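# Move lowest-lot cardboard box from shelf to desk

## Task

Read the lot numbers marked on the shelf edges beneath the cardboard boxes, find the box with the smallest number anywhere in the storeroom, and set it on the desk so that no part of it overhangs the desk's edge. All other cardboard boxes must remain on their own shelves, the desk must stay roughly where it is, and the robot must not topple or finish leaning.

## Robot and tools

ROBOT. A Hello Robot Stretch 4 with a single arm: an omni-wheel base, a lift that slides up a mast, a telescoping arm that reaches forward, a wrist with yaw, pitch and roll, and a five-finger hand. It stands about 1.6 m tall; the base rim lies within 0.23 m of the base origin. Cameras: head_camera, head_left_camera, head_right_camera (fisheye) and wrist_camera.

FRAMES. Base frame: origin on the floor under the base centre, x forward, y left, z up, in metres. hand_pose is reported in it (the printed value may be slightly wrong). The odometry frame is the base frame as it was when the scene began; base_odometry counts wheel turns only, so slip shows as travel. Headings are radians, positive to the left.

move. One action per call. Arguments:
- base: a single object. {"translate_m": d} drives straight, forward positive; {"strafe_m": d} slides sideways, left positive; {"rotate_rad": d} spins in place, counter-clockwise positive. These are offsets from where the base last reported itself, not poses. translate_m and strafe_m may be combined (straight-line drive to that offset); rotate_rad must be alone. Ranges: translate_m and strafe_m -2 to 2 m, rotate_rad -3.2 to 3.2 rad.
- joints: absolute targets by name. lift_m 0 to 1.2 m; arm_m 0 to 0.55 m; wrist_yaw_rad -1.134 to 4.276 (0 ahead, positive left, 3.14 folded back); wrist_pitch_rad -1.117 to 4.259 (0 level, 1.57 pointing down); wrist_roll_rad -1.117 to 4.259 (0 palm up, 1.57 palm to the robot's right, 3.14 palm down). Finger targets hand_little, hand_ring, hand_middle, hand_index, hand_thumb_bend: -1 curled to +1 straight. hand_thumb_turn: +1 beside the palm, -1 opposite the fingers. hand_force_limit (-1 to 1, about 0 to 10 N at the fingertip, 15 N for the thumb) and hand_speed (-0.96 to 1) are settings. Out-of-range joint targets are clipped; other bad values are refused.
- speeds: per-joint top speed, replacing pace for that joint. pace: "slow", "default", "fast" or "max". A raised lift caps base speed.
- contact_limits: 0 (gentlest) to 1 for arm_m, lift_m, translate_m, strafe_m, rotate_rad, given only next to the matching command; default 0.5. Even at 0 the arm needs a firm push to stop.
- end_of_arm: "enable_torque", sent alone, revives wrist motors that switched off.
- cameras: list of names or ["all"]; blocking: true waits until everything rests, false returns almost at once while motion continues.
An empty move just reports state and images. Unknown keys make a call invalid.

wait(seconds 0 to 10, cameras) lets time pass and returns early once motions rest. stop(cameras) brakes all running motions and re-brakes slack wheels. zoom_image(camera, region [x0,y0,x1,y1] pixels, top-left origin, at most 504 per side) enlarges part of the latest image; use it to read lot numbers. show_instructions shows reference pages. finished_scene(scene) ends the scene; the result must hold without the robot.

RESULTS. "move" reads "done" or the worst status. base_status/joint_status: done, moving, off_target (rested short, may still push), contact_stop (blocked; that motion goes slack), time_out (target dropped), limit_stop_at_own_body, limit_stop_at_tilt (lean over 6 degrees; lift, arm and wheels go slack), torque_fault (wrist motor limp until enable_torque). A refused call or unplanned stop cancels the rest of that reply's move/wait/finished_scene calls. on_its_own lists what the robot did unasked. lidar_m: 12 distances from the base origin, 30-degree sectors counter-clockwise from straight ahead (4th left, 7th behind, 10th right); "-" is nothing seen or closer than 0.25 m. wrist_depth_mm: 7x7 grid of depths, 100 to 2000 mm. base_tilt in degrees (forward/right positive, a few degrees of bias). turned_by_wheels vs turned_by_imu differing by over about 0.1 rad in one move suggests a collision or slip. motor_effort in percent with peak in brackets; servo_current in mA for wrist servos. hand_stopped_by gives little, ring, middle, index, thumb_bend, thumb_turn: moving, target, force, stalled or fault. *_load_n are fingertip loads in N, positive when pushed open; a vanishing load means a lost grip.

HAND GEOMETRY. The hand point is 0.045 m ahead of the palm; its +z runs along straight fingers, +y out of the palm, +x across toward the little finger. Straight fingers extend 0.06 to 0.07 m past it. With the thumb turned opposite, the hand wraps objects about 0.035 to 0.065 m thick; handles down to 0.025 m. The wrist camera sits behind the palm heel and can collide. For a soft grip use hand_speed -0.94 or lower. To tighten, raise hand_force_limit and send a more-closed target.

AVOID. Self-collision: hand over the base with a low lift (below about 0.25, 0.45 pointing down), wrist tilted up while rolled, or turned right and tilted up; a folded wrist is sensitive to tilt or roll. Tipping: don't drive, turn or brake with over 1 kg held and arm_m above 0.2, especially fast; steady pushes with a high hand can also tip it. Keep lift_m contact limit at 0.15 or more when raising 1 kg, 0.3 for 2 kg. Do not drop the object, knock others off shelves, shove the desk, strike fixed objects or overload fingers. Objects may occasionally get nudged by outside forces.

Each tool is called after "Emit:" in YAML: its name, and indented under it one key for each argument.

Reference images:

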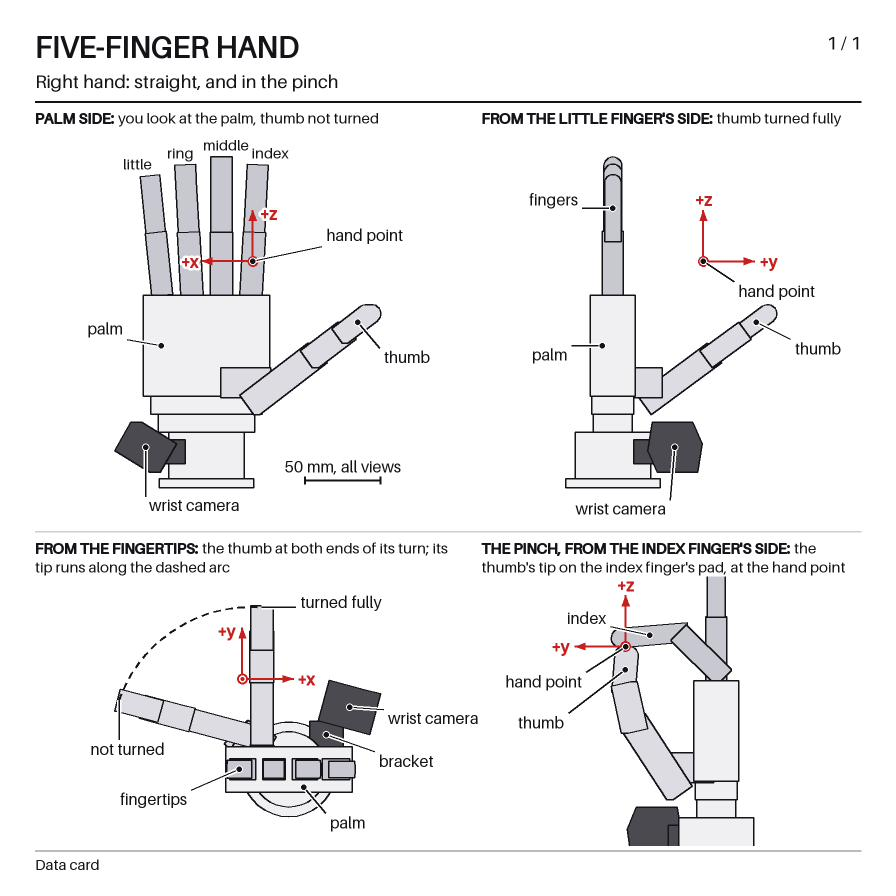

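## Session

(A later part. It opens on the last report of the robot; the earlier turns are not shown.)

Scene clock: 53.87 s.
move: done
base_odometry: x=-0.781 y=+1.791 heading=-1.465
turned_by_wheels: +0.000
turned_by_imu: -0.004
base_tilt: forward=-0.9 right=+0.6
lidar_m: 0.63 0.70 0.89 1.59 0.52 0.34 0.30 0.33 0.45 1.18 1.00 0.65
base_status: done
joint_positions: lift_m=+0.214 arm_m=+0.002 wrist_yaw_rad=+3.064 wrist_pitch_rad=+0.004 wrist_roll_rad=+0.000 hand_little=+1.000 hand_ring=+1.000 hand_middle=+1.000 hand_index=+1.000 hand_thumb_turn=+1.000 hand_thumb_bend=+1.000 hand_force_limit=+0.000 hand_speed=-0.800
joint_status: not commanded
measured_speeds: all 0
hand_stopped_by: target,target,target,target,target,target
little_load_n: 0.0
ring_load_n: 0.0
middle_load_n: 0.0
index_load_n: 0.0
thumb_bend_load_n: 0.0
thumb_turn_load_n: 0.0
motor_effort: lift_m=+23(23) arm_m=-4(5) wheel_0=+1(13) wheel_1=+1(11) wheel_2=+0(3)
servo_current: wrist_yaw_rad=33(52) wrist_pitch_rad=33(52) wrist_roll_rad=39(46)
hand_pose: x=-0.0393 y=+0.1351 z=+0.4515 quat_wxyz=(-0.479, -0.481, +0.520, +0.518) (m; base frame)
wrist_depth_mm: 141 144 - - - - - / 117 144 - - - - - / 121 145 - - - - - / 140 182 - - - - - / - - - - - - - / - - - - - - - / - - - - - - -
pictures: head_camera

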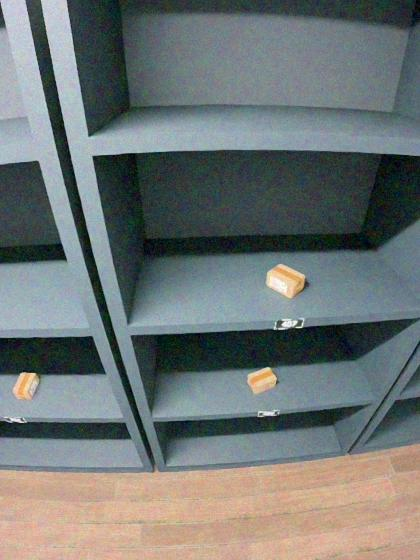

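Emit:
zoom_image:
  camera: "head_camera"
  region: [220, 360, 320, 440]

Emit:
move:
  base: {"strafe_m": -0.95}
  cameras: ["head_camera", "head_left_camera", "head_right_camera"]

Emit:
zoom_image:
  camera: "head_camera"
  region: [100, 240, 300, 440]

Scaled by 5.040 from the camera's 420x560 image, which has a finer 1200x1600 frame.

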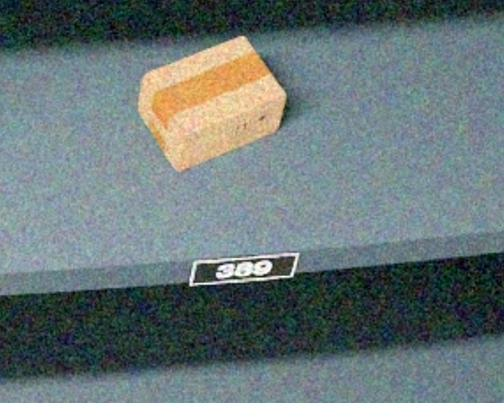

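Scene clock: 58.73 s.
move: done
base_odometry: x=-1.726 y=+1.690 heading=-1.464
turned_by_wheels: +0.000
turned_by_imu: -0.005
base_tilt: forward=-0.8 right=+0.5
lidar_m: 0.68 0.68 0.95 1.42 0.48 0.32 0.26 0.29 0.41 0.69 0.69 0.75
base_status: done
joint_positions: lift_m=+0.214 arm_m=+0.002 wrist_yaw_rad=+3.064 wrist_pitch_rad=+0.004 wrist_roll_rad=+0.000 hand_little=+1.000 hand_ring=+1.000 hand_middle=+1.000 hand_index=+1.000 hand_thumb_turn=+1.000 hand_thumb_bend=+1.000 hand_force_limit=+0.000 hand_speed=-0.800
joint_status: not commanded
measured_speeds: all 0
hand_stopped_by: target,target,target,target,target,target
little_load_n: 0.0
ring_load_n: 0.0
middle_load_n: 0.0
index_load_n: -0.5
thumb_bend_load_n: 0.0
thumb_turn_load_n: 0.0
motor_effort: lift_m=+23(23) arm_m=-4(5) wheel_0=+2(14) wheel_1=+0(11) wheel_2=+0(3)
servo_current: wrist_yaw_rad=33(52) wrist_pitch_rad=26(59) wrist_roll_rad=33(46)
hand_pose: x=-0.0393 y=+0.1351 z=+0.4515 quat_wxyz=(-0.479, -0.481, +0.520, +0.518) (m; base frame)
wrist_depth_mm: 142 145 - - - - - / 117 144 - - - - - / 121 145 - - - - - / 140 182 - - - - - / 392 - - - - - - / 394 - - - - - - / 392 - - - - - -
pictures: head_camera, head_left_camera, head_right_camera

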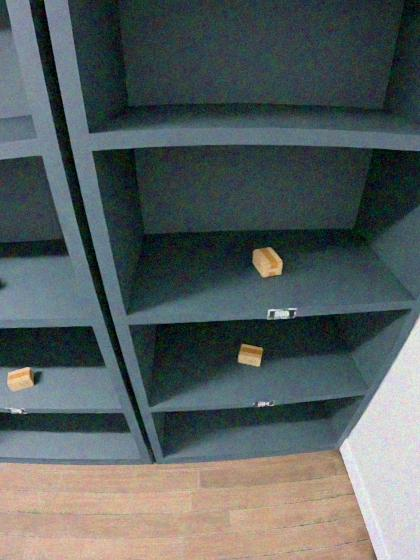

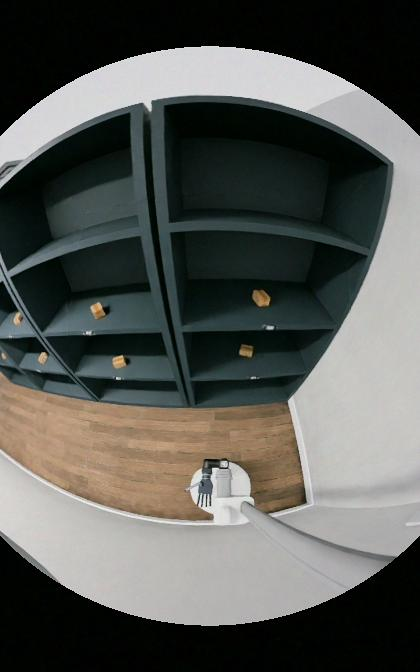

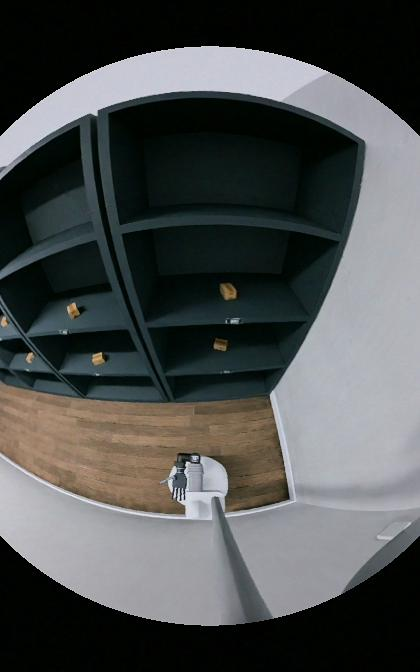

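Scaled by 2.520 from the camera's 420x560 image, which has a finer 1200x1600 frame.

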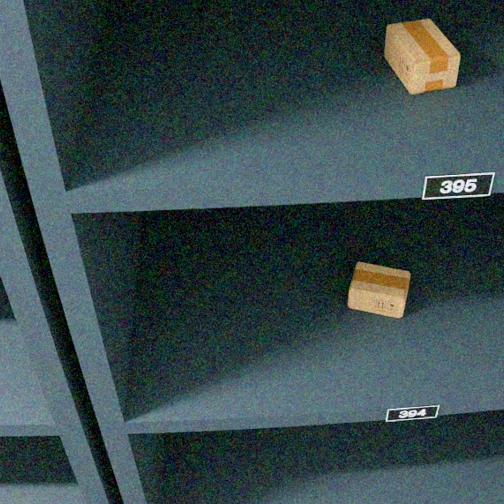

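Emit:
move:
  base: {"strafe_m": 1.9}

Emit:
move:
  base: {"strafe_m": 0.85}
  cameras: ["head_camera"]

Scene clock: 67.07 s.
move: done
base_odometry: x=+0.163 y=+1.892 heading=-1.464
turned_by_wheels: +0.000
turned_by_imu: +0.004
base_tilt: forward=-0.8 right=+0.6
lidar_m: 0.60 0.64 0.88 1.72 0.55 0.39 0.36 0.39 0.51 1.29 0.89 0.64
base_status: done
joint_positions: lift_m=+0.214 arm_m=+0.002 wrist_yaw_rad=+3.064 wrist_pitch_rad=+0.004 wrist_roll_rad=+0.000 hand_little=+1.000 hand_ring=+1.000 hand_middle=+1.000 hand_index=+1.000 hand_thumb_turn=+1.000 hand_thumb_bend=+1.000 hand_force_limit=+0.000 hand_speed=-0.800
joint_status: not commanded
measured_speeds: all 0
hand_stopped_by: target,target,target,target,target,target
little_load_n: 0.0
ring_load_n: 0.0
middle_load_n: 0.0
index_load_n: 0.0
thumb_bend_load_n: 0.0
thumb_turn_load_n: 0.0
motor_effort: lift_m=+23(23) arm_m=-4(5) wheel_0=-2(13) wheel_1=+1(11) wheel_2=+1(4)
servo_current: wrist_yaw_rad=46(52) wrist_pitch_rad=26(52) wrist_roll_rad=33(46)
hand_pose: x=-0.0393 y=+0.1351 z=+0.4515 quat_wxyz=(-0.479, -0.481, +0.520, +0.518) (m; base frame)
wrist_depth_mm: 142 145 - - - - - / 116 145 - - - - - / 124 157 - - - - - / 140 188 - - - - - / - - - - - - - / - - - - - - - / - - - - - - -
pictures: none

Scene clock: 71.23 s.
move: done
base_odometry: x=+1.008 y=+1.982 heading=-1.464
turned_by_wheels: +0.000
turned_by_imu: +0.002
base_tilt: forward=-1.0 right=+0.6
lidar_m: 0.58 0.62 1.35 1.29 0.60 0.43 0.38 0.41 0.58 1.41 0.86 0.61
base_status: done
joint_positions: lift_m=+0.214 arm_m=+0.002 wrist_yaw_rad=+3.064 wrist_pitch_rad=+0.004 wrist_roll_rad=+0.000 hand_little=+1.000 hand_ring=+1.000 hand_middle=+1.000 hand_index=+1.000 hand_thumb_turn=+1.000 hand_thumb_bend=+1.000 hand_force_limit=+0.000 hand_speed=-0.800
joint_status: not commanded
measured_speeds: all 0
hand_stopped_by: target,target,target,target,target,target
little_load_n: 0.0
ring_load_n: 0.0
middle_load_n: 0.0
index_load_n: 0.0
thumb_bend_load_n: 0.0
thumb_turn_load_n: 0.0
motor_effort: lift_m=+23(23) arm_m=-4(5) wheel_0=+0(13) wheel_1=+1(11) wheel_2=+1(3)
servo_current: wrist_yaw_rad=33(52) wrist_pitch_rad=26(46) wrist_roll_rad=33(46)
hand_pose: x=-0.0393 y=+0.1351 z=+0.4515 quat_wxyz=(-0.479, -0.481, +0.520, +0.518) (m; base frame)
wrist_depth_mm: 143 145 - - - - - / 116 145 - - - - - / 125 157 - - - - - / 141 188 - - - - - / - - - - - - - / - - - - - - - / - - - - - - -
pictures: head_camera

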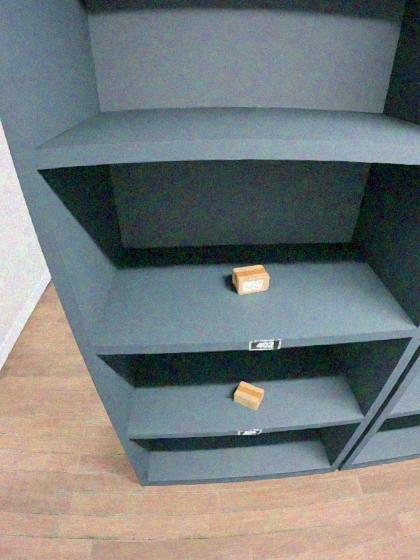

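Emit:
zoom_image:
  camera: "head_camera"
  region: [210, 370, 290, 450]

Scaled by 6.300 from the camera's 420x560 image, which has a finer 1200x1600 frame.

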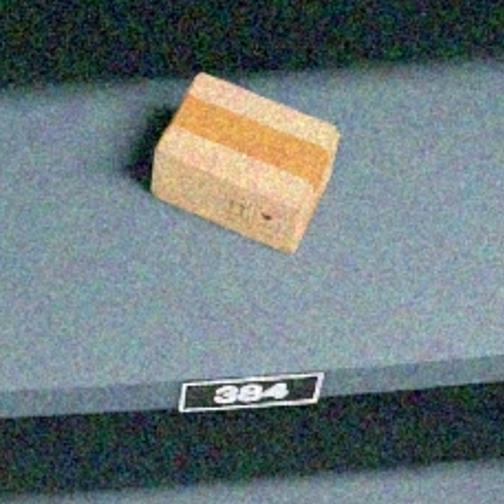

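Emit:
move:
  joints: {"lift_m": 0.5}

Emit:
move:
  joints: {"wrist_yaw_rad": 1.57}

Emit:
move:
  joints: {"wrist_yaw_rad": 0.0}
  cameras: ["all"]

Scene clock: 83.27 s.
move: done
base_odometry: x=+1.008 y=+1.982 heading=-1.464
turned_by_wheels: +0.000
turned_by_imu: -0.002
base_tilt: forward=-1.0 right=+0.7
lidar_m: 0.56 0.60 1.36 1.31 0.62 0.40 0.37 0.40 0.55 1.43 0.88 0.61
base_status: not commanded
joint_positions: lift_m=+0.500 arm_m=+0.002 wrist_yaw_rad=+3.064 wrist_pitch_rad=+0.004 wrist_roll_rad=+0.000 hand_little=+1.000 hand_ring=+1.000 hand_middle=+1.000 hand_index=+1.000 hand_thumb_turn=+1.000 hand_thumb_bend=+1.000 hand_force_limit=+0.000 hand_speed=-0.800
joint_status: all done
measured_speeds: all 0
hand_stopped_by: target,target,target,target,target,target
little_load_n: 0.0
ring_load_n: 0.0
middle_load_n: 0.0
index_load_n: 0.0
thumb_bend_load_n: 0.0
thumb_turn_load_n: 0.0
motor_effort: lift_m=+26(33) arm_m=-4(5) wheel_0=+0(0) wheel_1=+0(1) wheel_2=+0(1)
servo_current: wrist_yaw_rad=46(46) wrist_pitch_rad=33(52) wrist_roll_rad=33(39)
hand_pose: x=-0.0393 y=+0.1351 z=+0.7372 quat_wxyz=(-0.479, -0.481, +0.520, +0.518) (m; base frame)
wrist_depth_mm: 142 145 - - - - - / 116 145 - - - - - / 124 157 - - - - - / 141 188 - - - - - / - - - - - - - / - - - - - - - / - - - - - - -
pictures: none

Scene clock: 84.73 s.
move: done
base_odometry: x=+1.008 y=+1.982 heading=-1.464
turned_by_wheels: +0.000
turned_by_imu: -0.001
base_tilt: forward=-1.0 right=+0.7
lidar_m: 0.55 0.61 1.37 1.27 0.62 0.41 0.38 0.40 0.56 1.44 0.87 0.62
base_status: not commanded
joint_positions: lift_m=+0.500 arm_m=+0.002 wrist_yaw_rad=+1.572 wrist_pitch_rad=+0.004 wrist_roll_rad=+0.000 hand_little=+1.000 hand_ring=+1.000 hand_middle=+1.000 hand_index=+1.000 hand_thumb_turn=+1.000 hand_thumb_bend=+1.000 hand_force_limit=+0.000 hand_speed=-0.800
joint_status: all done
measured_speeds: all 0
hand_stopped_by: target,target,target,target,target,target
little_load_n: 0.0
ring_load_n: 0.0
middle_load_n: 0.0
index_load_n: 0.0
thumb_bend_load_n: 0.0
thumb_turn_load_n: 0.0
motor_effort: lift_m=+26(26) arm_m=-5(5) wheel_0=+0(0) wheel_1=+0(1) wheel_2=+0(1)
servo_current: wrist_yaw_rad=46(91) wrist_pitch_rad=39(46) wrist_roll_rad=39(39)
hand_pose: x=+0.2905 y=+0.2218 z=+0.7372 quat_wxyz=(+0.000, +0.000, +0.708, +0.706) (m; base frame)
wrist_depth_mm: 1255 - - - - - - / 1255 - - - - - - / 1229 - - - - - - / - - - - - - - / 1255 - - - - - - / 1229 - - - - - - / - - - - - - -
pictures: none

Scene clock: 86.23 s.
move: done
base_odometry: x=+1.008 y=+1.982 heading=-1.464
turned_by_wheels: +0.000
turned_by_imu: -0.001
base_tilt: forward=-1.1 right=+0.6
lidar_m: 0.57 0.62 1.34 1.29 0.58 0.42 0.38 0.42 0.56 1.40 0.89 0.62
base_status: not commanded
joint_positions: lift_m=+0.500 arm_m=+0.002 wrist_yaw_rad=+0.002 wrist_pitch_rad=+0.004 wrist_roll_rad=+0.000 hand_little=+1.000 hand_ring=+1.000 hand_middle=+1.000 hand_index=+1.000 hand_thumb_turn=+1.000 hand_thumb_bend=+1.000 hand_force_limit=+0.000 hand_speed=-0.800
joint_status: all done
measured_speeds: all 0
hand_stopped_by: target,target,target,target,target,target
little_load_n: 0.0
ring_load_n: 0.0
middle_load_n: 0.0
index_load_n: 0.0
thumb_bend_load_n: 0.0
thumb_turn_load_n: 0.0
motor_effort: lift_m=+26(26) arm_m=-4(5) wheel_0=+0(0) wheel_1=+0(1) wheel_2=+0(1)
servo_current: wrist_yaw_rad=33(91) wrist_pitch_rad=33(46) wrist_roll_rad=20(46)
hand_pose: x=+0.3944 y=-0.1178 z=+0.7372 quat_wxyz=(+0.499, +0.500, +0.501, +0.500) (m; base frame)
wrist_depth_mm: 500 504 500 500 500 500 492 / 574 683 676 732 732 723 634 / 580 820 - - - 866 661 / 574 809 - - - 866 661 / 580 820 - - - 809 - / 554 - - - - - - / - - - - - - -
pictures: head_camera, head_left_camera, head_right_camera, wrist_camera
camera_calibration:
wrist_camera: T_world_to_cam=[[-0.0259766, -0.999346, 0.0251435, -0.11063], [0.0277266, -0.0258626, -0.999281, 0.722395], [0.999278, -0.0252608, 0.0283803, -0.253296], [0, 0, 0, 1]] pos_world=[0.23021, -0.0982735, 0.731846]

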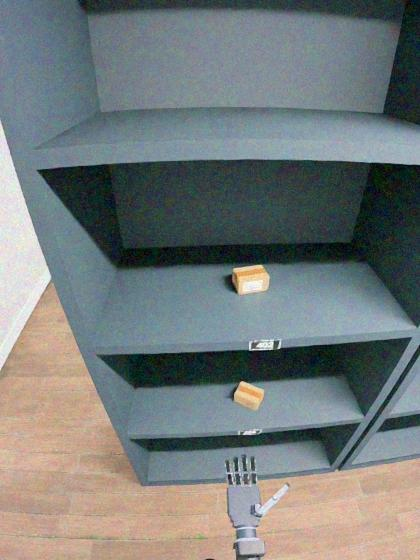

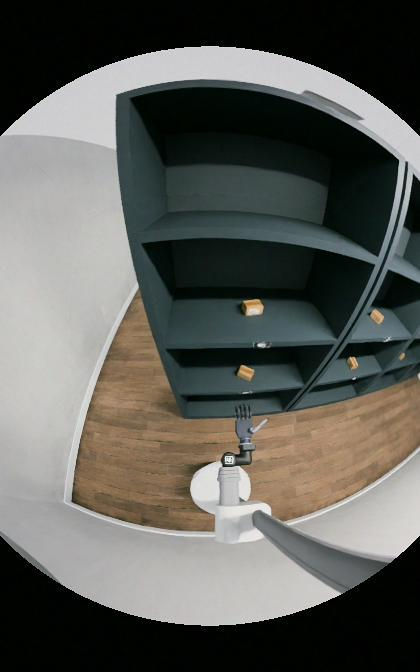

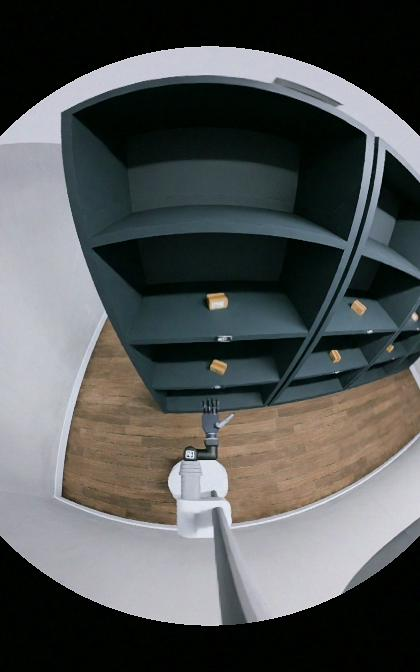

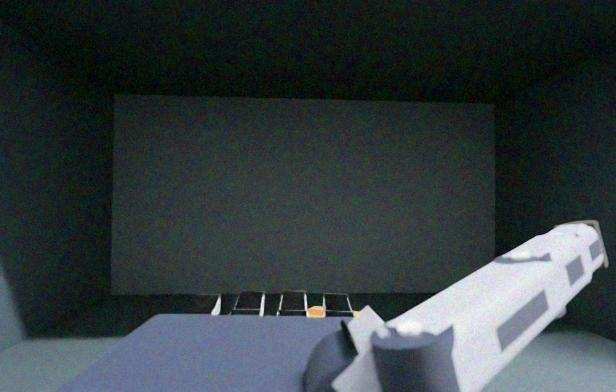

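Emit:
move:
  joints: {"wrist_roll_rad": 3.14, "wrist_pitch_rad": 0.785, "lift_m": 0.6}
  cameras: ["head_camera", "wrist_camera"]

Scene clock: 89.67 s.
move: done
base_odometry: x=+1.008 y=+1.982 heading=-1.464
turned_by_wheels: +0.000
turned_by_imu: -0.001
base_tilt: forward=-1.0 right=+0.7
lidar_m: 0.58 0.61 1.37 1.29 0.61 0.42 0.40 0.38 0.56 1.41 0.88 0.61
base_status: not commanded
joint_positions: lift_m=+0.600 arm_m=+0.002 wrist_yaw_rad=+0.002 wrist_pitch_rad=+0.785 wrist_roll_rad=+3.138 hand_little=+1.000 hand_ring=+1.000 hand_middle=+1.000 hand_index=+1.000 hand_thumb_turn=+1.000 hand_thumb_bend=+1.000 hand_force_limit=+0.000 hand_speed=-0.800
joint_status: all done
measured_speeds: all 0
hand_stopped_by: target,target,target,target,target,target
little_load_n: 0.0
ring_load_n: -0.5
middle_load_n: 0.0
index_load_n: 0.0
thumb_bend_load_n: 0.0
thumb_turn_load_n: 0.0
motor_effort: lift_m=+26(35) arm_m=-4(5) wheel_0=+0(0) wheel_1=+0(1) wheel_2=+0(1)
servo_current: wrist_yaw_rad=39(52) wrist_pitch_rad=26(85) wrist_roll_rad=33(98)
hand_pose: x=+0.2865 y=-0.0567 z=+0.5786 quat_wxyz=(-0.270, +0.655, -0.651, +0.271) (m; base frame)
wrist_depth_mm: 676 668 683 676 676 676 676 / 741 750 741 750 750 741 750 / 768 798 788 809 820 798 842 / 715 - - - - 654 931 / 723 - - - - - - / 723 1008 - - - - - / 723 - - - - - -
pictures: head_camera, wrist_camera
camera_calibration:
wrist_camera: T_world_to_cam=[[-0.0419939, 0.999118, -0.000636588, 0.084348], [0.728522, 0.0310565, 0.684319, -0.603295], [0.683735, 0.0282735, -0.729183, 0.392335], [0, 0, 0, 1]] pos_world=[0.174802, -0.07663, 0.698984]

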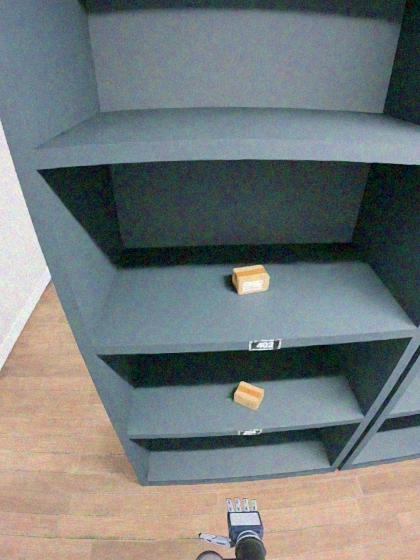

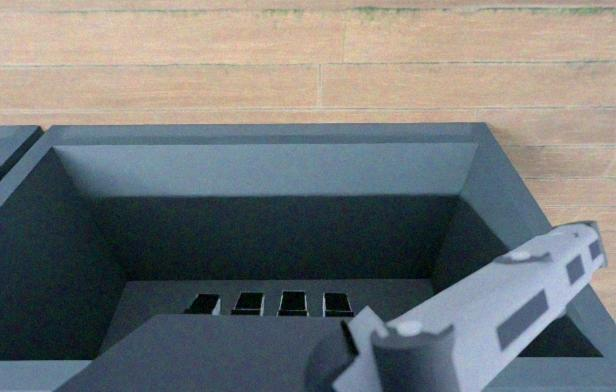

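Emit:
move:
  base: {"translate_m": 0.2, "strafe_m": -0.03}
  joints: {"wrist_yaw_rad": -0.53, "lift_m": 0.65, "hand_thumb_turn": -1}
  cameras: ["all"]

Scene clock: 99.87 s.
move: done
base_odometry: x=+1.000 y=+1.780 heading=-1.464
turned_by_wheels: +0.000
turned_by_imu: -0.004
base_tilt: forward=-1.0 right=+0.5
lidar_m: 0.38 0.39 1.42 1.33 0.90 0.64 0.57 0.61 0.80 1.79 0.57 0.42
base_status: done
joint_positions: lift_m=+0.650 arm_m=+0.002 wrist_yaw_rad=-0.528 wrist_pitch_rad=+0.786 wrist_roll_rad=+3.138 hand_little=+1.000 hand_ring=+1.000 hand_middle=+1.000 hand_index=+1.000 hand_thumb_turn=-1.000 hand_thumb_bend=+1.000 hand_force_limit=+0.000 hand_speed=-0.800
joint_status: all done
measured_speeds: all 0
hand_stopped_by: target,target,target,target,target,target
little_load_n: 0.0
ring_load_n: -0.5
middle_load_n: 0.0
index_load_n: 0.0
thumb_bend_load_n: 0.0
thumb_turn_load_n: 0.0
motor_effort: lift_m=+26(33) arm_m=-4(5) wheel_0=+2(11) wheel_1=+3(7) wheel_2=+0(11)
servo_current: wrist_yaw_rad=39(117) wrist_pitch_rad=46(52) wrist_roll_rad=39(46)
hand_pose: x=+0.2422 y=-0.1065 z=+0.6286 quat_wxyz=(-0.190, +0.462, -0.800, +0.332) (m; base frame)
wrist_depth_mm: 723 723 732 715 707 - - / 798 798 809 117 - - - / 891 866 854 - - - - / 976 854 820 - - 325 301 / 1060 654 768 - - 334 334 / 1205 569 211 - - 379 382 / 521 - - - - - -
pictures: head_camera, head_left_camera, head_right_camera, wrist_camera
camera_calibration:
wrist_camera: T_world_to_cam=[[0.468808, 0.8833, -0.000529477, -0.00380029], [0.64442, -0.341613, 0.684123, -0.622821], [0.604105, -0.321064, -0.729367, 0.442713], [0, 0, 0, 1]] pos_world=[0.135695, -0.0672681, 0.748984]

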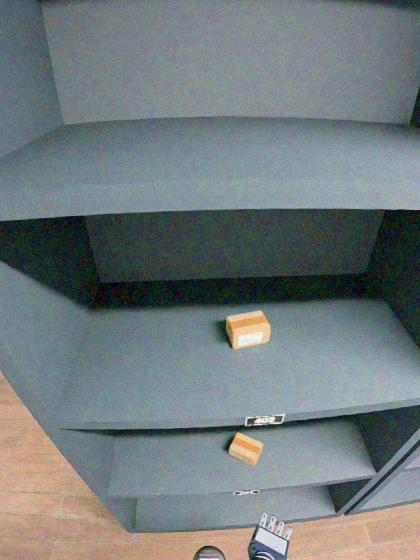

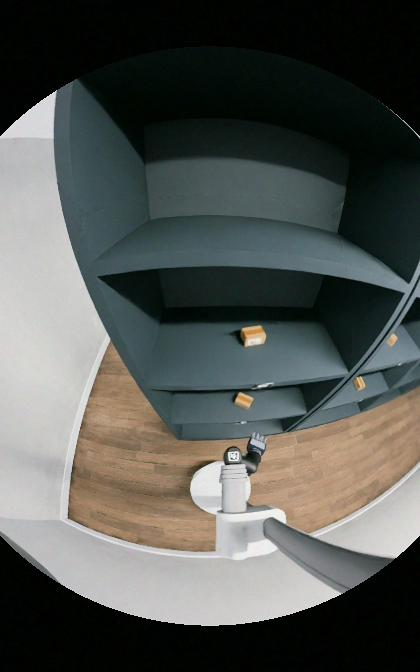

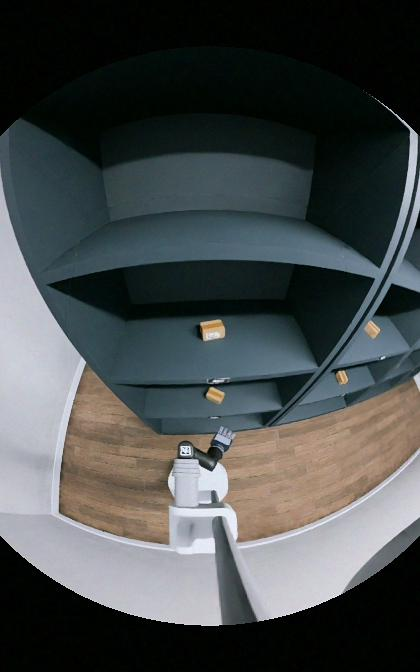

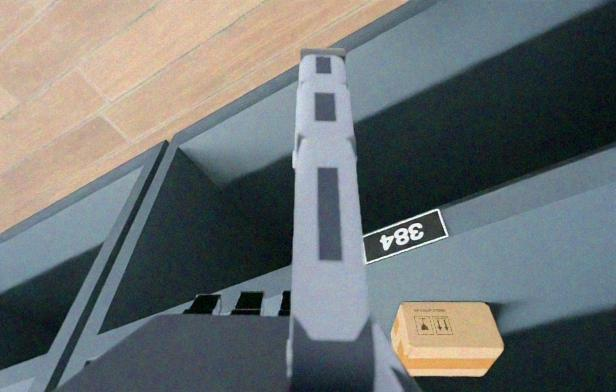

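Emit:
move:
  joints: {"wrist_yaw_rad": -0.55, "lift_m": 0.66, "arm_m": 0.2}
  cameras: ["head_camera", "wrist_camera"]

Scene clock: 105.00 s.
move: done
base_odometry: x=+1.000 y=+1.780 heading=-1.464
turned_by_wheels: +0.000
turned_by_imu: -0.002
base_tilt: forward=-1.0 right=+0.7
lidar_m: 0.37 0.40 1.43 1.32 0.88 0.59 0.58 0.62 0.84 1.83 0.58 0.41
base_status: not commanded
joint_positions: lift_m=+0.660 arm_m=+0.200 wrist_yaw_rad=-0.548 wrist_pitch_rad=+0.786 wrist_roll_rad=+3.138 hand_little=+1.000 hand_ring=+1.000 hand_middle=+1.000 hand_index=+1.000 hand_thumb_turn=-1.000 hand_thumb_bend=+1.000 hand_force_limit=+0.000 hand_speed=-0.800
joint_status: all done
measured_speeds: all 0
hand_stopped_by: target,target,target,target,target,target
little_load_n: 0.0
ring_load_n: 0.0
middle_load_n: 0.0
index_load_n: 0.0
thumb_bend_load_n: 0.0
thumb_turn_load_n: 0.0
motor_effort: lift_m=+26(33) arm_m=+6(11) wheel_0=+2(2) wheel_1=+3(3) wheel_2=+0(1)
servo_current: wrist_yaw_rad=33(59) wrist_pitch_rad=26(46) wrist_roll_rad=39(46)
hand_pose: x=+0.4382 y=-0.1078 z=+0.6386 quat_wxyz=(-0.186, +0.454, -0.805, +0.334) (m; base frame)
wrist_depth_mm: 732 732 - 224 215 214 214 / 820 715 247 121 237 236 236 / 603 301 265 252 265 265 264 / 336 301 300 300 246 301 301 / 347 345 349 345 - 347 345 / 397 397 387 - - 397 399 / 421 - - - - - -
pictures: head_camera, wrist_camera
camera_calibration:
wrist_camera: T_world_to_cam=[[0.486529, 0.873664, -0.000501898, -0.103294], [0.637461, -0.354598, 0.684035, -0.754787], [0.597439, -0.333123, -0.729449, 0.332765], [0, 0, 0, 1]] pos_world=[0.332596, -0.0665499, 0.758984]

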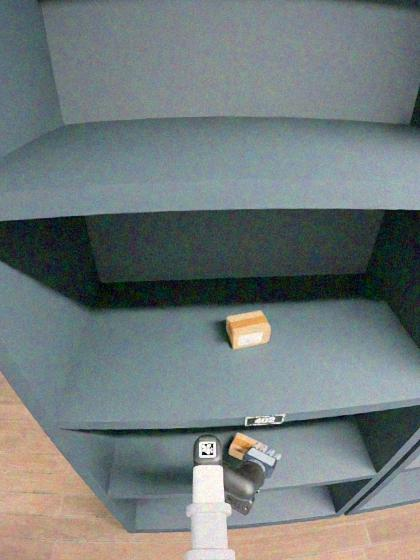

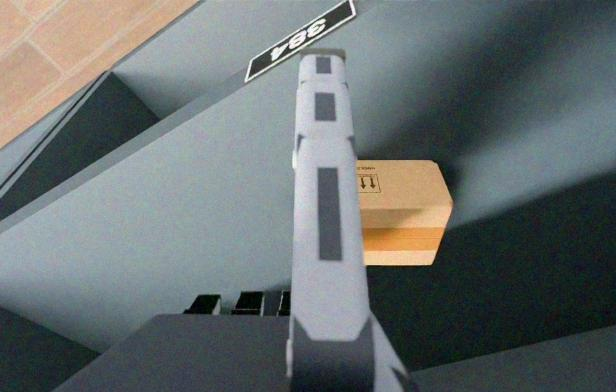

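Emit:
move:
  joints: {"wrist_yaw_rad": -0.51, "arm_m": 0.29}
  base: {"strafe_m": -0.007}
  cameras: ["wrist_camera"]

Emit:
move:
  joints: {"lift_m": 0.61}
  pace: "slow"
  contact_limits: {"lift_m": 0.2}
  cameras: ["wrist_camera", "head_camera"]

Scene clock: 107.37 s.
move: done
base_odometry: x=+0.993 y=+1.779 heading=-1.464
turned_by_wheels: +0.000
turned_by_imu: -0.001
base_tilt: forward=-1.0 right=+0.7
lidar_m: 0.37 0.38 1.41 1.34 0.89 0.60 0.59 0.61 0.83 1.79 0.59 0.39
base_status: done
joint_positions: lift_m=+0.660 arm_m=+0.290 wrist_yaw_rad=-0.512 wrist_pitch_rad=+0.786 wrist_roll_rad=+3.138 hand_little=+1.000 hand_ring=+1.000 hand_middle=+1.000 hand_index=+1.000 hand_thumb_turn=-1.000 hand_thumb_bend=+1.000 hand_force_limit=+0.000 hand_speed=-0.800
joint_status: all done
measured_speeds: all 0
hand_stopped_by: target,target,target,target,target,target
little_load_n: -0.5
ring_load_n: -0.5
middle_load_n: 0.0
index_load_n: 0.0
thumb_bend_load_n: 0.0
thumb_turn_load_n: 0.0
motor_effort: lift_m=+26(26) arm_m=+6(13) wheel_0=+1(9) wheel_1=-1(8) wheel_2=+0(2)
servo_current: wrist_yaw_rad=33(65) wrist_pitch_rad=20(39) wrist_roll_rad=33(46)
hand_pose: x=+0.5321 y=-0.1053 z=+0.6386 quat_wxyz=(-0.193, +0.468, -0.797, +0.330) (m; base frame)
wrist_depth_mm: 213 213 212 209 214 215 210 / 236 236 226 121 193 236 236 / 264 265 258 195 265 264 264 / 300 298 301 301 - 301 300 / 345 345 349 343 - 347 349 / 397 394 382 - - 397 384 / 418 - - - - - -
pictures: wrist_camera
camera_calibration:
wrist_camera: T_world_to_cam=[[0.454069, 0.890966, -0.0004949, -0.13212], [0.650129, -0.33095, 0.683962, -0.817883], [0.609223, -0.310888, -0.729518, 0.273672], [0, 0, 0, 1]] pos_world=[0.424994, -0.0678832, 0.758984]

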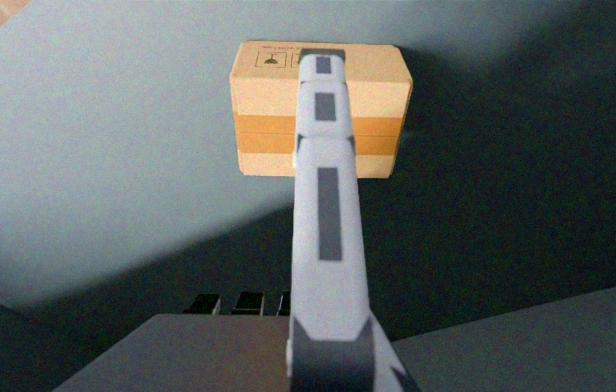

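Scene clock: 108.67 s.
move: done
base_odometry: x=+0.993 y=+1.779 heading=-1.464
turned_by_wheels: +0.000
turned_by_imu: +0.000
base_tilt: forward=-0.9 right=+0.7
lidar_m: 0.38 0.40 1.40 1.35 0.91 0.63 0.56 0.60 0.82 1.78 0.59 0.39
base_status: not commanded
joint_positions: lift_m=+0.610 arm_m=+0.290 wrist_yaw_rad=-0.512 wrist_pitch_rad=+0.786 wrist_roll_rad=+3.138 hand_little=+1.000 hand_ring=+1.000 hand_middle=+1.000 hand_index=+1.000 hand_thumb_turn=-1.000 hand_thumb_bend=+1.000 hand_force_limit=+0.000 hand_speed=-0.800
joint_status: all done
measured_speeds: all 0
hand_stopped_by: target,target,target,target,target,target
little_load_n: 0.0
ring_load_n: 0.0
middle_load_n: 0.0
index_load_n: 0.0
thumb_bend_load_n: 0.0
thumb_turn_load_n: 0.0
motor_effort: lift_m=+17(29) arm_m=+6(7) wheel_0=+1(1) wheel_1=-1(2) wheel_2=+0(0)
servo_current: wrist_yaw_rad=46(59) wrist_pitch_rad=26(46) wrist_roll_rad=39(46)
contact_limits: lift_m 0.2
hand_pose: x=+0.5321 y=-0.1053 z=+0.5893 quat_wxyz=(-0.193, +0.468, -0.797, +0.330) (m; base frame)
wrist_depth_mm: 165 166 165 162 166 166 169 / 183 182 179 121 179 184 183 / 205 205 195 146 152 205 205 / 232 233 174 164 165 232 235 / 268 268 271 268 - 268 270 / 319 319 296 - - 320 319 / 384 - - - - 377 -
pictures: head_camera, wrist_camera
camera_calibration:
wrist_camera: T_world_to_cam=[[0.454069, 0.890966, -0.0004949, -0.132144], [0.650129, -0.33095, 0.683962, -0.784164], [0.609223, -0.310888, -0.729518, 0.237706], [0, 0, 0, 1]] pos_world=[0.424994, -0.0678832, 0.709684]

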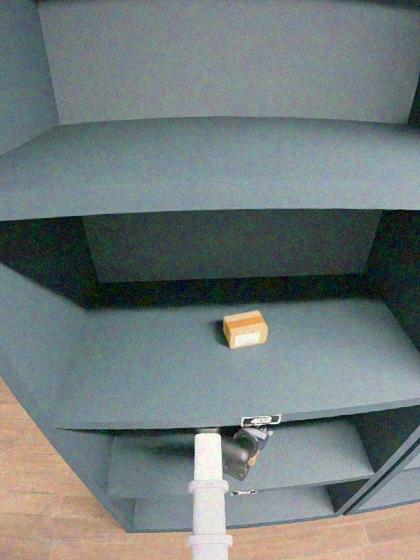

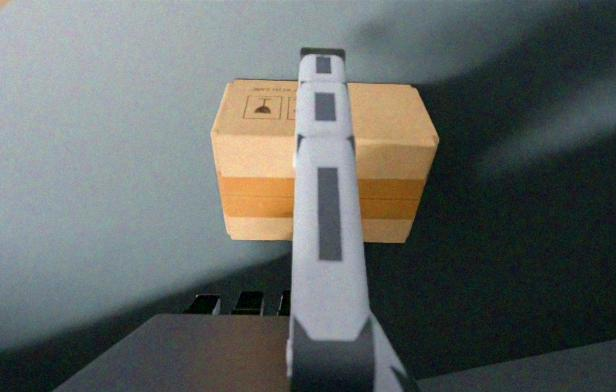

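Emit:
move:
  joints: {"lift_m": 0.606, "hand_force_limit": -0.4, "hand_speed": -0.94, "hand_index": 0.0, "hand_middle": 0.0, "hand_thumb_bend": 0.6}
  cameras: ["wrist_camera"]

Scene clock: 114.37 s.
move: off_target
base_odometry: x=+0.993 y=+1.779 heading=-1.464
turned_by_wheels: +0.000
turned_by_imu: -0.002
base_tilt: forward=-1.0 right=+0.7
lidar_m: 0.37 0.39 1.43 1.34 0.93 0.61 0.57 0.60 0.84 1.82 0.58 0.40
base_status: not commanded
joint_positions: lift_m=+0.606 arm_m=+0.290 wrist_yaw_rad=-0.512 wrist_pitch_rad=+0.786 wrist_roll_rad=+3.138 hand_little=+1.000 hand_ring=+1.000 hand_middle=+0.302 hand_index=+0.290 hand_thumb_turn=-1.000 hand_thumb_bend=+0.641 hand_force_limit=-0.400 hand_speed=-0.940
joint_status: hand_middle off_target (ended at +0.302, target +0.000); hand_index off_target (ended at +0.290, target +0.000); hand_thumb_bend off_target (ended at +0.641, target +0.600); the others done
measured_speeds: all 0
hand_stopped_by: target,target,force,force,force,target
little_load_n: 0.0
ring_load_n: 0.0
middle_load_n: 2.5
index_load_n: 4.0
thumb_bend_load_n: 6.0
thumb_turn_load_n: -0.5
motor_effort: lift_m=+17(21) arm_m=+6(7) wheel_0=+1(1) wheel_1=-1(2) wheel_2=+0(1)
servo_current: wrist_yaw_rad=39(52) wrist_pitch_rad=26(52) wrist_roll_rad=33(46)
hand_pose: x=+0.5321 y=-0.1053 z=+0.5853 quat_wxyz=(-0.193, +0.468, -0.797, +0.330) (m; base frame)
wrist_depth_mm: 162 161 162 162 165 162 162 / 179 179 175 172 172 179 179 / 200 200 147 121 147 201 205 / 226 227 216 159 159 227 227 / 263 263 263 180 - 263 263 / 309 310 291 - - 310 310 / 382 - - - - 364 -
pictures: wrist_camera
camera_calibration:
wrist_camera: T_world_to_cam=[[0.454069, 0.890966, -0.0004949, -0.132146], [0.650129, -0.33095, 0.683962, -0.781428], [0.609223, -0.310888, -0.729518, 0.234788], [0, 0, 0, 1]] pos_world=[0.424994, -0.0678832, 0.705684]

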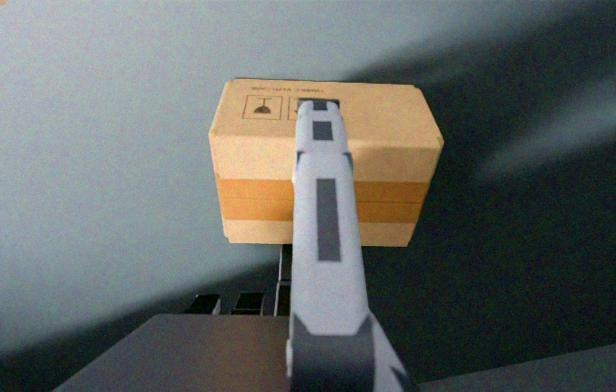

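Emit:
move:
  joints: {"lift_m": 0.65}
  pace: "slow"
  cameras: ["wrist_camera"]

Scene clock: 115.83 s.
move: done
base_odometry: x=+0.993 y=+1.779 heading=-1.464
turned_by_wheels: +0.000
turned_by_imu: -0.001
base_tilt: forward=-1.0 right=+0.5
lidar_m: 0.35 0.40 1.40 1.34 0.91 0.63 0.57 0.60 0.86 1.76 0.58 0.42
base_status: not commanded
joint_positions: lift_m=+0.650 arm_m=+0.290 wrist_yaw_rad=-0.512 wrist_pitch_rad=+0.786 wrist_roll_rad=+3.138 hand_little=+1.000 hand_ring=+1.000 hand_middle=+0.302 hand_index=+0.290 hand_thumb_turn=-1.000 hand_thumb_bend=+0.641 hand_force_limit=-0.400 hand_speed=-0.940
joint_status: all done
measured_speeds: all 0
hand_stopped_by: target,target,force,force,force,target
little_load_n: 0.0
ring_load_n: 0.0
middle_load_n: 2.5
index_load_n: 4.0
thumb_bend_load_n: 6.0
thumb_turn_load_n: -0.5
motor_effort: lift_m=+27(32) arm_m=+6(7) wheel_0=+1(1) wheel_1=-2(2) wheel_2=+0(0)
servo_current: wrist_yaw_rad=26(46) wrist_pitch_rad=39(39) wrist_roll_rad=33(39)
hand_pose: x=+0.5321 y=-0.1053 z=+0.6285 quat_wxyz=(-0.193, +0.468, -0.797, +0.330) (m; base frame)
wrist_depth_mm: 208 204 203 204 204 203 204 / 224 224 220 176 216 225 224 / 252 251 240 121 148 251 251 / 285 286 271 159 155 287 286 / 330 329 330 180 - 330 329 / 377 377 364 - - 379 379 / 413 - - - - - -
pictures: wrist_camera
camera_calibration:
wrist_camera: T_world_to_cam=[[0.454016, 0.890994, -0.000429756, -0.132149], [0.650149, -0.330961, 0.683938, -0.810967], [0.609242, -0.310798, -0.72954, 0.266319], [0, 0, 0, 1]] pos_world=[0.424994, -0.0678833, 0.748884]

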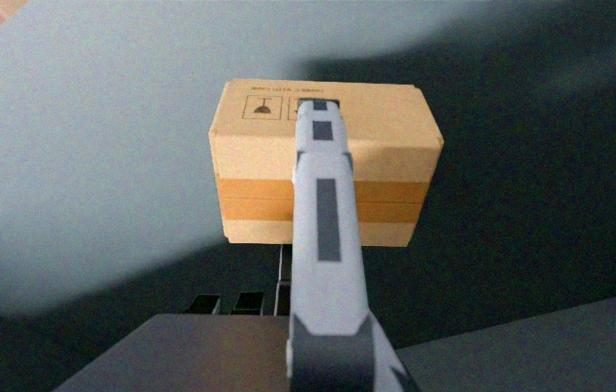

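Emit:
move:
  joints: {"arm_m": 0.02}
  pace: "slow"

Emit:
move:
  base: {"translate_m": -0.2}

Emit:
move:
  base: {"strafe_m": 0.95}
  cameras: ["all"]

Scene clock: 120.80 s.
move: done
base_odometry: x=+0.993 y=+1.779 heading=-1.464
turned_by_wheels: +0.000
turned_by_imu: -0.002
base_tilt: forward=-0.9 right=+0.6
lidar_m: 0.38 0.39 1.41 1.33 0.87 0.63 0.57 0.63 0.83 1.78 0.61 0.41
base_status: not commanded
joint_positions: lift_m=+0.650 arm_m=+0.020 wrist_yaw_rad=-0.512 wrist_pitch_rad=+0.786 wrist_roll_rad=+3.138 hand_little=+1.000 hand_ring=+1.000 hand_middle=+0.302 hand_index=+0.290 hand_thumb_turn=-1.000 hand_thumb_bend=+0.641 hand_force_limit=-0.400 hand_speed=-0.940
joint_status: all done
measured_speeds: all 0
hand_stopped_by: target,target,force,force,force,target
little_load_n: 0.0
ring_load_n: 0.0
middle_load_n: 2.5
index_load_n: 4.0
thumb_bend_load_n: 6.0
thumb_turn_load_n: -0.5
motor_effort: lift_m=+27(27) arm_m=-7(14) wheel_0=+1(1) wheel_1=-1(2) wheel_2=+0(0)
servo_current: wrist_yaw_rad=39(59) wrist_pitch_rad=20(46) wrist_roll_rad=39(46)
hand_pose: x=+0.2626 y=-0.1053 z=+0.6285 quat_wxyz=(-0.193, +0.468, -0.797, +0.330) (m; base frame)
wrist_depth_mm: 732 715 723 715 683 - - / 798 798 778 174 163 - - / 891 878 147 121 147 - - / 946 723 732 159 155 304 291 / 1042 634 741 178 - 332 336 / 1205 549 206 - - 384 379 / 488 - - - - - -
pictures: none

Scene clock: 122.87 s.
move: done
base_odometry: x=+0.972 y=+1.978 heading=-1.464
turned_by_wheels: +0.000
turned_by_imu: +0.000
base_tilt: forward=-1.0 right=+0.6
lidar_m: 0.57 0.60 1.43 1.34 0.61 0.40 0.36 0.40 0.58 1.39 0.88 0.59
base_status: done
joint_positions: lift_m=+0.650 arm_m=+0.020 wrist_yaw_rad=-0.511 wrist_pitch_rad=+0.786 wrist_roll_rad=+3.138 hand_little=+1.000 hand_ring=+1.000 hand_middle=+0.302 hand_index=+0.290 hand_thumb_turn=-1.000 hand_thumb_bend=+0.641 hand_force_limit=-0.400 hand_speed=-0.940
joint_status: not commanded
measured_speeds: all 0
hand_stopped_by: target,target,force,force,force,target
little_load_n: 0.0
ring_load_n: 0.0
middle_load_n: 2.5
index_load_n: 4.0
thumb_bend_load_n: 6.0
thumb_turn_load_n: -0.5
motor_effort: lift_m=+27(27) arm_m=-6(7) wheel_0=-3(10) wheel_1=-3(8) wheel_2=+1(11)
servo_current: wrist_yaw_rad=46(46) wrist_pitch_rad=39(46) wrist_roll_rad=39(46)
hand_pose: x=+0.2626 y=-0.1053 z=+0.6285 quat_wxyz=(-0.193, +0.468, -0.796, +0.330) (m; base frame)
wrist_depth_mm: 723 707 723 723 723 723 699 / 809 788 788 176 759 768 - / 904 904 854 121 147 - - / 1008 1008 168 159 155 - - / 1138 1060 831 - - - - / 1281 1205 207 - - 439 - / - - - - - - -
pictures: none

Scene clock: 127.37 s.
move: done
base_odometry: x=+1.916 y=+2.079 heading=-1.464
turned_by_wheels: +0.000
turned_by_imu: +0.002
base_tilt: forward=-0.9 right=+0.7
lidar_m: 1.78 0.56 0.40 0.36 0.38 0.45 0.41 0.43 0.59 1.54 0.84 0.84
base_status: done
joint_positions: lift_m=+0.650 arm_m=+0.020 wrist_yaw_rad=-0.511 wrist_pitch_rad=+0.786 wrist_roll_rad=+3.138 hand_little=+1.000 hand_ring=+1.000 hand_middle=+0.302 hand_index=+0.290 hand_thumb_turn=-1.000 hand_thumb_bend=+0.641 hand_force_limit=-0.400 hand_speed=-0.940
joint_status: not commanded
measured_speeds: all 0
hand_stopped_by: target,target,force,force,force,target
little_load_n: 0.0
ring_load_n: 0.0
middle_load_n: 2.5
index_load_n: 3.5
thumb_bend_load_n: 6.0
thumb_turn_load_n: -0.5
motor_effort: lift_m=+26(27) arm_m=-6(7) wheel_0=-2(12) wheel_1=+1(11) wheel_2=+0(3)
servo_current: wrist_yaw_rad=46(46) wrist_pitch_rad=39(46) wrist_roll_rad=33(46)
hand_pose: x=+0.2626 y=-0.1053 z=+0.6286 quat_wxyz=(-0.193, +0.468, -0.796, +0.330) (m; base frame)
wrist_depth_mm: 723 723 723 723 723 723 723 / 798 798 788 176 768 798 809 / 904 878 854 121 147 904 917 / 1025 1025 163 159 156 1008 1025 / 1160 - - - - 1182 1182 / - - - - - 1397 1366 / - - - - - 1618 1708
pictures: head_camera, head_left_camera, head_right_camera, wrist_camera
camera_calibration:
wrist_camera: T_world_to_cam=[[0.453903, 0.891051, -0.000425345, -0.00977324], [0.65021, -0.330892, 0.683913, -0.635806], [0.609261, -0.310707, -0.729563, 0.430603], [0, 0, 0, 1]] pos_world=[0.155494, -0.0678835, 0.748984]

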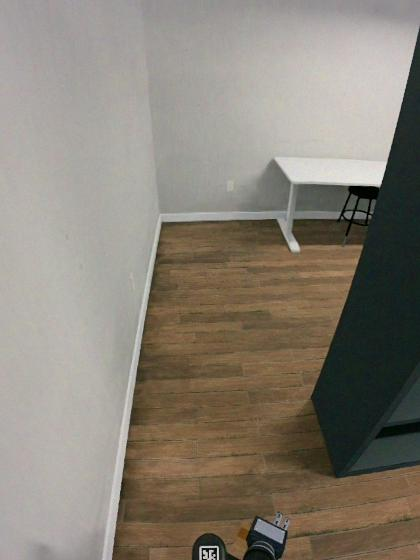

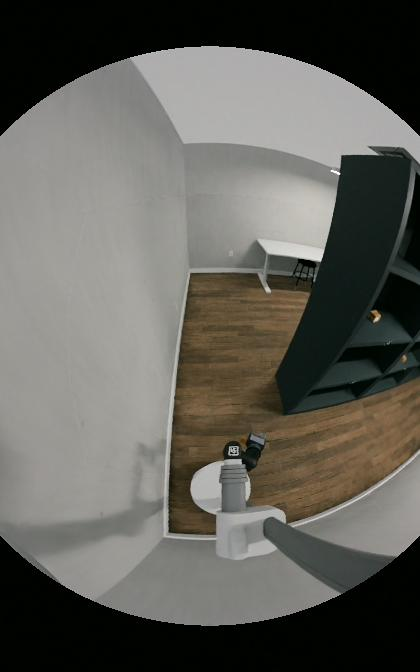

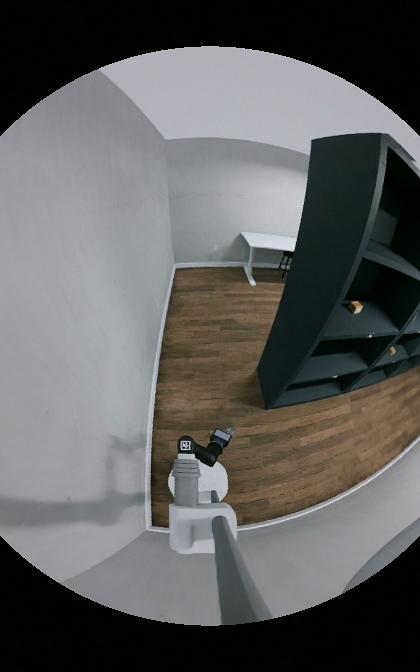

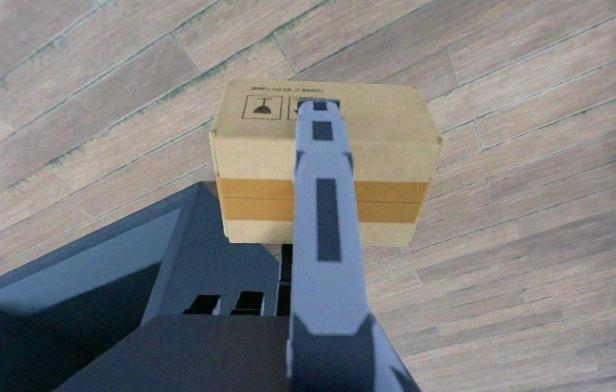

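Emit:
move:
  base: {"translate_m": 1.8}

Emit:
move:
  base: {"strafe_m": -0.8}
  cameras: ["all"]

Scene clock: 135.23 s.
move: done
base_odometry: x=+2.108 y=+0.289 heading=-1.464
turned_by_wheels: +0.000
turned_by_imu: -0.011
base_tilt: forward=-0.7 right=+0.6
lidar_m: 1.49 0.68 0.46 0.43 0.46 0.66 1.63 0.93 1.03 2.57 1.12 1.06
base_status: done
joint_positions: lift_m=+0.650 arm_m=+0.020 wrist_yaw_rad=-0.511 wrist_pitch_rad=+0.786 wrist_roll_rad=+3.138 hand_little=+1.000 hand_ring=+1.000 hand_middle=+0.302 hand_index=+0.290 hand_thumb_turn=-1.000 hand_thumb_bend=+0.641 hand_force_limit=-0.400 hand_speed=-0.940
joint_status: not commanded
measured_speeds: all 0
hand_stopped_by: target,target,force,force,force,target
little_load_n: 0.0
ring_load_n: 0.0
middle_load_n: 2.5
index_load_n: 4.0
thumb_bend_load_n: 6.0
thumb_turn_load_n: -0.5
motor_effort: lift_m=+26(26) arm_m=-6(7) wheel_0=+1(10) wheel_1=+1(8) wheel_2=-1(12)
servo_current: wrist_yaw_rad=39(52) wrist_pitch_rad=26(46) wrist_roll_rad=33(46)
hand_pose: x=+0.2626 y=-0.1052 z=+0.6286 quat_wxyz=(-0.193, +0.468, -0.796, +0.330) (m; base frame)
wrist_depth_mm: 723 723 732 723 723 723 732 / 788 788 788 176 759 809 788 / 904 904 854 121 147 891 891 / 1008 1025 946 159 155 1025 1008 / 1160 1205 1205 180 - 1205 1160 / 1397 1366 1255 - - 1336 - / 1661 - - - - - -
pictures: none

Scene clock: 139.23 s.
move: done
base_odometry: x=+1.312 y=+0.204 heading=-1.465
turned_by_wheels: +0.000
turned_by_imu: -0.004
base_tilt: forward=-1.0 right=+0.6
lidar_m: 0.76 1.60 1.31 1.23 1.29 0.79 0.71 0.73 0.99 2.46 1.16 0.81
base_status: done
joint_positions: lift_m=+0.650 arm_m=+0.020 wrist_yaw_rad=-0.511 wrist_pitch_rad=+0.786 wrist_roll_rad=+3.138 hand_little=+1.000 hand_ring=+1.000 hand_middle=+0.302 hand_index=+0.290 hand_thumb_turn=-1.000 hand_thumb_bend=+0.641 hand_force_limit=-0.400 hand_speed=-0.940
joint_status: not commanded
measured_speeds: all 0
hand_stopped_by: target,target,force,force,force,target
little_load_n: 0.0
ring_load_n: 0.0
middle_load_n: 2.0
index_load_n: 4.0
thumb_bend_load_n: 6.0
thumb_turn_load_n: -0.5
motor_effort: lift_m=+26(26) arm_m=-6(6) wheel_0=+1(12) wheel_1=-1(11) wheel_2=+0(3)
servo_current: wrist_yaw_rad=33(52) wrist_pitch_rad=39(46) wrist_roll_rad=33(46)
hand_pose: x=+0.2626 y=-0.1052 z=+0.6286 quat_wxyz=(-0.193, +0.468, -0.796, +0.330) (m; base frame)
wrist_depth_mm: 723 723 732 732 723 723 715 / 788 798 778 175 778 788 798 / 891 891 854 121 147 904 891 / 991 1025 946 159 156 1025 1008 / 1182 1182 1205 179 - 1160 1205 / 1430 1336 1255 - - 1025 1308 / 1708 - - - - 866 -
pictures: head_camera, head_left_camera, head_right_camera, wrist_camera
camera_calibration:
wrist_camera: T_world_to_cam=[[0.453816, 0.891095, -0.00051713, -0.00968784], [0.650271, -0.330772, 0.683913, -0.635807], [0.60926, -0.310707, -0.729564, 0.430603], [0, 0, 0, 1]] pos_world=[0.155494, -0.0678835, 0.748984]

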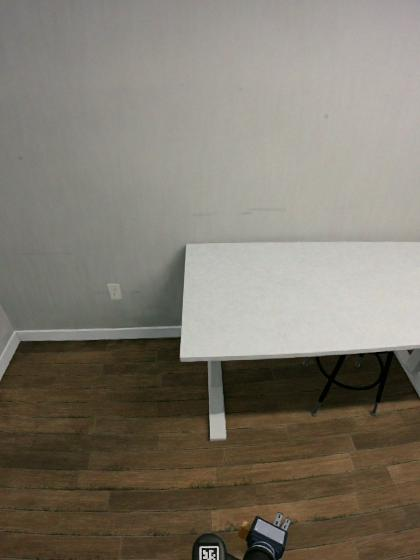

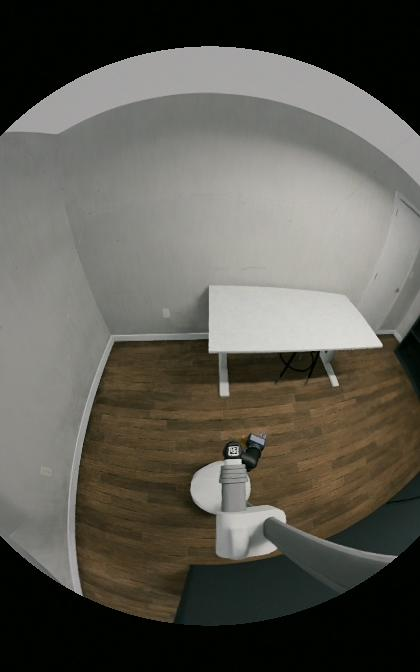

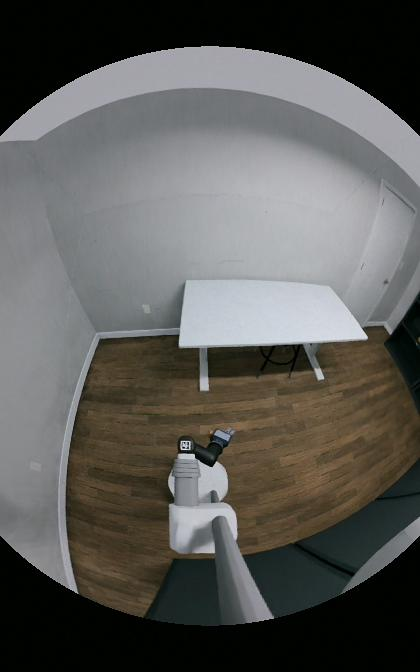

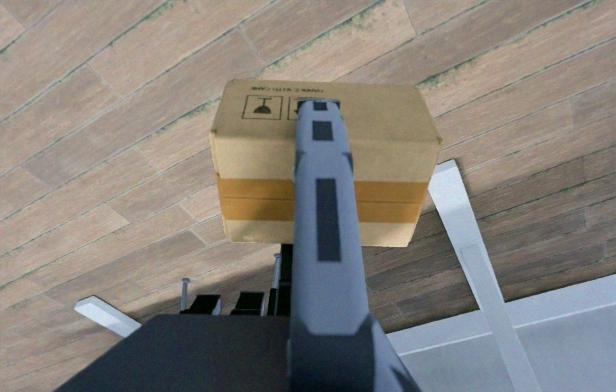

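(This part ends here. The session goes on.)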